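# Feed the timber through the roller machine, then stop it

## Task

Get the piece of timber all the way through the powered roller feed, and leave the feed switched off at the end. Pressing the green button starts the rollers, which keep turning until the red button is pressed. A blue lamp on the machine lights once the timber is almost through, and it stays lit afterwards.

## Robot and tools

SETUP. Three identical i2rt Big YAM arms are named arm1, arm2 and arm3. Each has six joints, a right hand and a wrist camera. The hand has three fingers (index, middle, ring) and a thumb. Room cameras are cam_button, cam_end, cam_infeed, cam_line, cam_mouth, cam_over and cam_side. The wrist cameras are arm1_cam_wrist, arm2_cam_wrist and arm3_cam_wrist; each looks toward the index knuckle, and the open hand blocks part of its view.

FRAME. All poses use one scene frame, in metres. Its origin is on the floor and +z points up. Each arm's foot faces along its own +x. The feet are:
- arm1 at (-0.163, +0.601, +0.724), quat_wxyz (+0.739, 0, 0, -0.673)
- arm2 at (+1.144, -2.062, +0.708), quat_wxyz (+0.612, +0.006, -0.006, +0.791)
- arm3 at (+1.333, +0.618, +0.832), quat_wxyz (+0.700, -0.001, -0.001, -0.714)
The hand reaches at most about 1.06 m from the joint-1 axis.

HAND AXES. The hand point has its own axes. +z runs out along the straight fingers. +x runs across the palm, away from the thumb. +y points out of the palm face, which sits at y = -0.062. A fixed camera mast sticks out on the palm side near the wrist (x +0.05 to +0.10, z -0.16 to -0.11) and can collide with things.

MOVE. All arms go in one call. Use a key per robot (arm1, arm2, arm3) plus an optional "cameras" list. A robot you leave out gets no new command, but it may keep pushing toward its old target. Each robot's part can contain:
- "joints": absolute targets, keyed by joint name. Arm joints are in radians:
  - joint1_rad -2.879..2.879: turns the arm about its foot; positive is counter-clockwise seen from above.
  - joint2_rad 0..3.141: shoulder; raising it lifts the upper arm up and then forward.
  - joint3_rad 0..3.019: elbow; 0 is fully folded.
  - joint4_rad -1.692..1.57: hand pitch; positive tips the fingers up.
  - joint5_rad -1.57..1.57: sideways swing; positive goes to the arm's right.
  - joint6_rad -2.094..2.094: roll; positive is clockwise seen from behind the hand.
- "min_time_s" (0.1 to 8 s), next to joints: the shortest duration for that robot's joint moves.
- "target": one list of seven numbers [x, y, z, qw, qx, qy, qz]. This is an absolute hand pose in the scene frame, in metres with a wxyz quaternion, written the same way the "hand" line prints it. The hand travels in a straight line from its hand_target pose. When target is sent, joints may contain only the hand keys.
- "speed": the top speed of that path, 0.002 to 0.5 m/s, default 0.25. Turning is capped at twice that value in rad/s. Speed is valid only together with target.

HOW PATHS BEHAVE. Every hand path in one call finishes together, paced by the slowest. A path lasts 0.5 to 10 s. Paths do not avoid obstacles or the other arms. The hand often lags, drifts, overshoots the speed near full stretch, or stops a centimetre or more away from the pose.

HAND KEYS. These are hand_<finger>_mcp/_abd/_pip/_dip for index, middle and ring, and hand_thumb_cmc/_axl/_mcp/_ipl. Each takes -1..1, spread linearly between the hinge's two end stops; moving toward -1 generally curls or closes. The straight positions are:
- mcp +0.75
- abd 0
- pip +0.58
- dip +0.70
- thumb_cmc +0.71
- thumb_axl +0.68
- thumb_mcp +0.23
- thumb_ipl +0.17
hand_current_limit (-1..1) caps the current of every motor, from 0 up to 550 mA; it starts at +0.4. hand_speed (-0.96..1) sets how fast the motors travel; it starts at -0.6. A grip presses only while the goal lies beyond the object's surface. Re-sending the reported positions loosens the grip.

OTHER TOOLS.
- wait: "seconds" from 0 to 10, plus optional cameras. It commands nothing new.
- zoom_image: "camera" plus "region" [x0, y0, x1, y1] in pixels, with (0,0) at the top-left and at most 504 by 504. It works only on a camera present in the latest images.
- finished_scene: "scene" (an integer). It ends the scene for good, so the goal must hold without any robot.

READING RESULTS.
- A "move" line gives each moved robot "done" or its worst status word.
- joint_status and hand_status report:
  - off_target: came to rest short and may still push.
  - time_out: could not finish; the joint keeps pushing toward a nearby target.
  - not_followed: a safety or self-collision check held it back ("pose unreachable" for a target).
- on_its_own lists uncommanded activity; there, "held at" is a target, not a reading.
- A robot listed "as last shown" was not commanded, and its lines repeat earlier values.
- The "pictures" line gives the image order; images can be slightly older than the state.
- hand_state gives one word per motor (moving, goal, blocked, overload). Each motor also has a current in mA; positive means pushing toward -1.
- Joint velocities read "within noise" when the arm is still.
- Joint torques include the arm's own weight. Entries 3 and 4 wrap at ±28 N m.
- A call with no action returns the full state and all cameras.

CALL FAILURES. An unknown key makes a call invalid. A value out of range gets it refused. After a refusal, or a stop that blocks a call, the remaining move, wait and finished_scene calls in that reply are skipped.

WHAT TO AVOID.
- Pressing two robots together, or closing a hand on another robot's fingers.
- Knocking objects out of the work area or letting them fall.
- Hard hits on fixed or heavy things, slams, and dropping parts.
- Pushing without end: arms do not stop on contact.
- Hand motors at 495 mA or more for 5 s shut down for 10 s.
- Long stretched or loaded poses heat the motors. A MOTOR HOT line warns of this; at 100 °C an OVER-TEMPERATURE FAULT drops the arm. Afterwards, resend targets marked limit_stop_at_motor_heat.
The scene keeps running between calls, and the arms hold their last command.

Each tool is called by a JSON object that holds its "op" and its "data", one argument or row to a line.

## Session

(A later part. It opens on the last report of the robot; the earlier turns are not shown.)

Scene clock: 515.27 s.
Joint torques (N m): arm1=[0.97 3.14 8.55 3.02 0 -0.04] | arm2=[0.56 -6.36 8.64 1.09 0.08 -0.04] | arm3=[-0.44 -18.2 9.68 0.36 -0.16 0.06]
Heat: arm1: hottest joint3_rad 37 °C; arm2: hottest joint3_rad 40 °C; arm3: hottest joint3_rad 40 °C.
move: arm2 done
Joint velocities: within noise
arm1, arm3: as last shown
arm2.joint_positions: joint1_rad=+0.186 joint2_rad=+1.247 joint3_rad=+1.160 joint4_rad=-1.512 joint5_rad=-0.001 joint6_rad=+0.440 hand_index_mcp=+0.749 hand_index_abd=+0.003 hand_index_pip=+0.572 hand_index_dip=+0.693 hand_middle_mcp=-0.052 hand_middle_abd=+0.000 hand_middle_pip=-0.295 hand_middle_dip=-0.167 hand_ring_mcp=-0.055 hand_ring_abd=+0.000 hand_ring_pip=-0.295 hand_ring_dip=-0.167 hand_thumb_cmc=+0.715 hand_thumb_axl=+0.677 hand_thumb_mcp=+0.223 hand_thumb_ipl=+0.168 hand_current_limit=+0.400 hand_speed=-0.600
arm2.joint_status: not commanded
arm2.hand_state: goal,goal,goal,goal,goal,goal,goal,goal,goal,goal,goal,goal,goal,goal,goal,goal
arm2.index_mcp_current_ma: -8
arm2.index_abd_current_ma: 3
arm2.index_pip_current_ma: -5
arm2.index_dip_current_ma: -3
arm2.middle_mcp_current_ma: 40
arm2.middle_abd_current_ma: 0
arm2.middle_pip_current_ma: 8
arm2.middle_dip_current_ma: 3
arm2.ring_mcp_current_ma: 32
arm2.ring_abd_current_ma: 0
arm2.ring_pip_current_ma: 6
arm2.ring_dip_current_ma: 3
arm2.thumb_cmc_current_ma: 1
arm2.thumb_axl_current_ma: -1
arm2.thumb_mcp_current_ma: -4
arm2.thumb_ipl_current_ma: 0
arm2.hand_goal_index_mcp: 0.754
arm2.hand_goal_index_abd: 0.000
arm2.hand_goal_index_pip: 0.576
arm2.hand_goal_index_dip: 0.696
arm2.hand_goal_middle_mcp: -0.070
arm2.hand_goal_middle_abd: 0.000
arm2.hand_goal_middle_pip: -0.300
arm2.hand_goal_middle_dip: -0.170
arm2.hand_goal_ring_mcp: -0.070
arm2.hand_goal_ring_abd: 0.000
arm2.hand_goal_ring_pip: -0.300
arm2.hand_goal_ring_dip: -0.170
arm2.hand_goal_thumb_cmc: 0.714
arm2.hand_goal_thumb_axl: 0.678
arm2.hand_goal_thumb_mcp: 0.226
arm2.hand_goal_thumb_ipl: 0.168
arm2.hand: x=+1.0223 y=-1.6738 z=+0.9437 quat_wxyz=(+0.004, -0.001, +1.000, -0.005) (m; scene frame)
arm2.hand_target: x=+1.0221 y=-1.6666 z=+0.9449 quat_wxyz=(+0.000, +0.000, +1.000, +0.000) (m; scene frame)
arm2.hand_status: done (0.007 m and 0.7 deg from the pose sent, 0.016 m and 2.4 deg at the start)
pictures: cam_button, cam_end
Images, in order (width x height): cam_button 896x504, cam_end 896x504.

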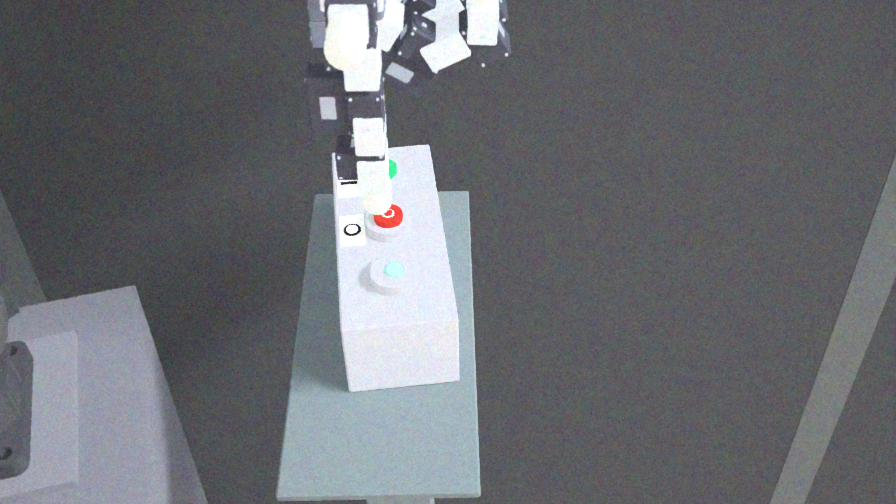

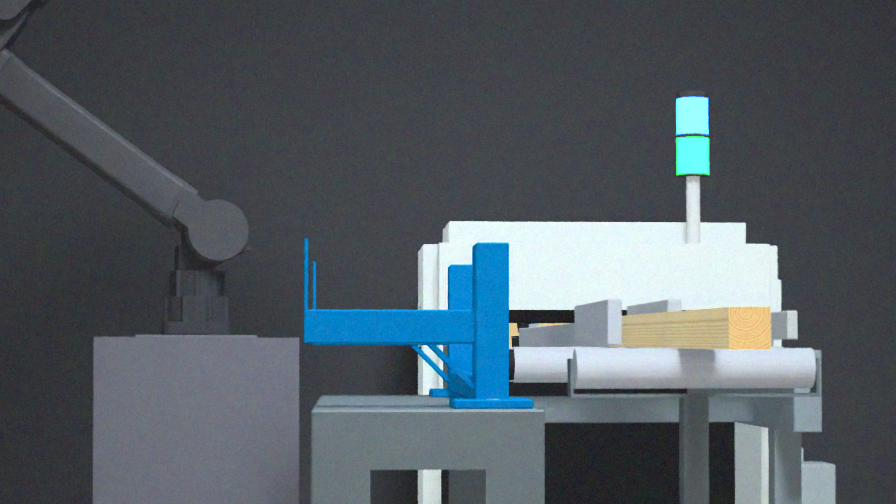

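{"op": "move", "data": {
  "arm2": {"target": [1.022, -1.6665, 0.890, 0, 0, 1, 0], "speed": 0.06},
  "cameras": ["cam_end","cam_button"]
}}

Scene clock: 519.03 s.
Joint torques (N m): arm1=[0.56 3.14 8.5 3 0 -0.03] | arm2=[0.62 -4.07 4.62 1.98 -0.22 -0.03] | arm3=[-0.38 -18.55 9.69 0.36 -0.17 0.06]
Heat: arm1: hottest joint3_rad 37 °C; arm2: hottest joint3_rad 40 °C; arm3: hottest joint3_rad 40 °C.
move: arm2 off_target
Joint velocities: within noise
arm1, arm3: as last shown
arm2.joint_positions: joint1_rad=+0.186 joint2_rad=+1.234 joint3_rad=+1.084 joint4_rad=-1.386 joint5_rad=+0.006 joint6_rad=+0.440 hand_index_mcp=+0.785 hand_index_abd=+0.009 hand_index_pip=+0.601 hand_index_dip=+0.706 hand_middle_mcp=-0.052 hand_middle_abd=+0.000 hand_middle_pip=-0.295 hand_middle_dip=-0.167 hand_ring_mcp=-0.055 hand_ring_abd=+0.000 hand_ring_pip=-0.295 hand_ring_dip=-0.167 hand_thumb_cmc=+0.715 hand_thumb_axl=+0.677 hand_thumb_mcp=+0.223 hand_thumb_ipl=+0.168 hand_current_limit=+0.400 hand_speed=-0.600
arm2.joint_status: not commanded
arm2.hand_state: blocked,goal,blocked,goal,goal,goal,goal,goal,goal,goal,goal,goal,goal,goal,goal,goal
arm2.index_mcp_current_ma: 80
arm2.index_abd_current_ma: 13
arm2.index_pip_current_ma: 56
arm2.index_dip_current_ma: 17
arm2.middle_mcp_current_ma: 40
arm2.middle_abd_current_ma: 0
arm2.middle_pip_current_ma: 8
arm2.middle_dip_current_ma: 3
arm2.ring_mcp_current_ma: 32
arm2.ring_abd_current_ma: 0
arm2.ring_pip_current_ma: 6
arm2.ring_dip_current_ma: 3
arm2.thumb_cmc_current_ma: 1
arm2.thumb_axl_current_ma: -1
arm2.thumb_mcp_current_ma: -4
arm2.thumb_ipl_current_ma: 0
arm2.hand_goal_index_mcp: 0.754
arm2.hand_goal_index_abd: 0.000
arm2.hand_goal_index_pip: 0.576
arm2.hand_goal_index_dip: 0.696
arm2.hand_goal_middle_mcp: -0.070
arm2.hand_goal_middle_abd: 0.000
arm2.hand_goal_middle_pip: -0.300
arm2.hand_goal_middle_dip: -0.170
arm2.hand_goal_ring_mcp: -0.070
arm2.hand_goal_ring_abd: 0.000
arm2.hand_goal_ring_pip: -0.300
arm2.hand_goal_ring_dip: -0.170
arm2.hand_goal_thumb_cmc: 0.714
arm2.hand_goal_thumb_axl: 0.678
arm2.hand_goal_thumb_mcp: 0.226
arm2.hand_goal_thumb_ipl: 0.168
arm2.hand: x=+1.0201 y=-1.6660 z=+0.9237 quat_wxyz=(-0.006, -0.001, +1.000, +0.025) (m; scene frame)
arm2.hand_target: x=+1.0226 y=-1.6684 z=+0.8913 quat_wxyz=(+0.000, +0.000, +1.000, +0.000) (m; scene frame)
arm2.hand_status: off_target (0.034 m and 3.0 deg from the pose sent, 0.054 m and 0.7 deg at the start)
pictures: cam_button, cam_end
Images, in order (width x height): cam_button 896x504, cam_end 896x504.

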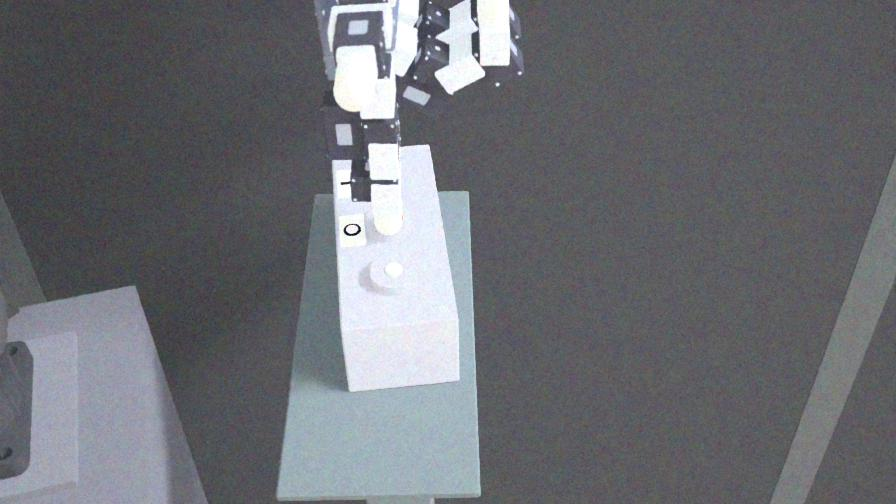

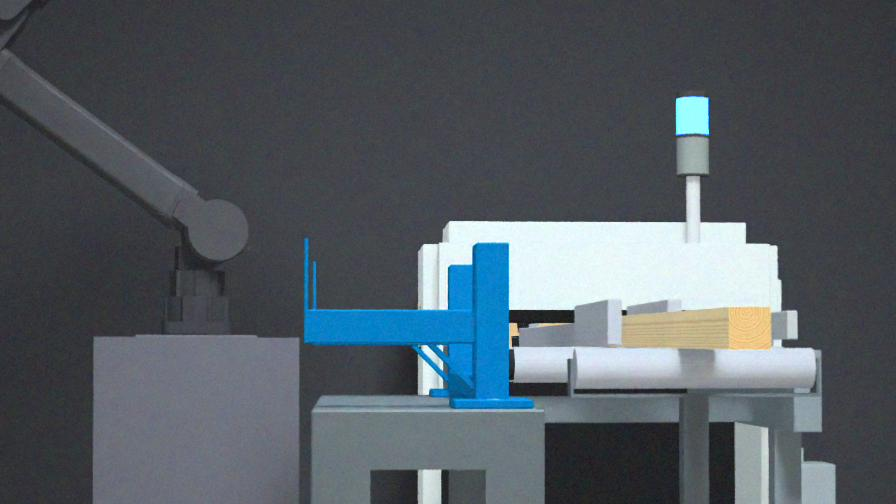

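{"op": "move", "data": {
  "arm2": {"target": [1.022, -1.6665, 0.965, 0, 0, 1, 0], "speed": 0.1}
}}

{"op": "finished_scene", "data": {
  "scene": 1
}}

Scene clock: 522.80 s.
Joint torques (N m): arm1=[0.91 3.37 8.54 3 0 -0.03] | arm2=[0.56 -6.95 11.96 0.23 0.09 -0.04] | arm3=[-0.5 -18.32 9.63 0.34 -0.19 0.04]
Heat: arm1: hottest joint3_rad 37 °C; arm2: hottest joint3_rad 39 °C; arm3: hottest joint3_rad 40 °C.
move: arm2 off_target
Joint velocities: within noise
arm1, arm3: as last shown
arm2.joint_positions: joint1_rad=+0.186 joint2_rad=+1.248 joint3_rad=+1.165 joint4_rad=-1.544 joint5_rad=-0.001 joint6_rad=+0.440 hand_index_mcp=+0.749 hand_index_abd=+0.003 hand_index_pip=+0.574 hand_index_dip=+0.696 hand_middle_mcp=-0.052 hand_middle_abd=+0.000 hand_middle_pip=-0.295 hand_middle_dip=-0.167 hand_ring_mcp=-0.055 hand_ring_abd=+0.000 hand_ring_pip=-0.295 hand_ring_dip=-0.167 hand_thumb_cmc=+0.715 hand_thumb_axl=+0.677 hand_thumb_mcp=+0.223 hand_thumb_ipl=+0.168 hand_current_limit=+0.400 hand_speed=-0.600
arm2.joint_status: not commanded
arm2.hand_state: goal,goal,goal,goal,goal,goal,goal,goal,goal,goal,goal,goal,goal,goal,goal,goal
arm2.index_mcp_current_ma: -8
arm2.index_abd_current_ma: 3
arm2.index_pip_current_ma: -3
arm2.index_dip_current_ma: 0
arm2.middle_mcp_current_ma: 39
arm2.middle_abd_current_ma: 0
arm2.middle_pip_current_ma: 8
arm2.middle_dip_current_ma: 3
arm2.ring_mcp_current_ma: 32
arm2.ring_abd_current_ma: 0
arm2.ring_pip_current_ma: 6
arm2.ring_dip_current_ma: 3
arm2.thumb_cmc_current_ma: 1
arm2.thumb_axl_current_ma: -1
arm2.thumb_mcp_current_ma: -5
arm2.thumb_ipl_current_ma: 0
arm2.hand_goal_index_mcp: 0.754
arm2.hand_goal_index_abd: 0.000
arm2.hand_goal_index_pip: 0.576
arm2.hand_goal_index_dip: 0.696
arm2.hand_goal_middle_mcp: -0.070
arm2.hand_goal_middle_abd: 0.000
arm2.hand_goal_middle_pip: -0.300
arm2.hand_goal_middle_dip: -0.170
arm2.hand_goal_ring_mcp: -0.070
arm2.hand_goal_ring_abd: 0.000
arm2.hand_goal_ring_pip: -0.300
arm2.hand_goal_ring_dip: -0.170
arm2.hand_goal_thumb_cmc: 0.714
arm2.hand_goal_thumb_axl: 0.678
arm2.hand_goal_thumb_mcp: 0.226
arm2.hand_goal_thumb_ipl: 0.168
arm2.hand: x=+1.0252 y=-1.6796 z=+0.9435 quat_wxyz=(+0.010, +0.000, +1.000, -0.017) (m; scene frame)
arm2.hand_target: x=+1.0223 y=-1.6674 z=+0.9650 quat_wxyz=(+0.000, +0.000, +1.000, +0.000) (m; scene frame)
arm2.hand_status: off_target (0.025 m and 2.3 deg from the pose sent, 0.041 m and 2.9 deg at the start)
pictures: none

The scene is finished: the task was done.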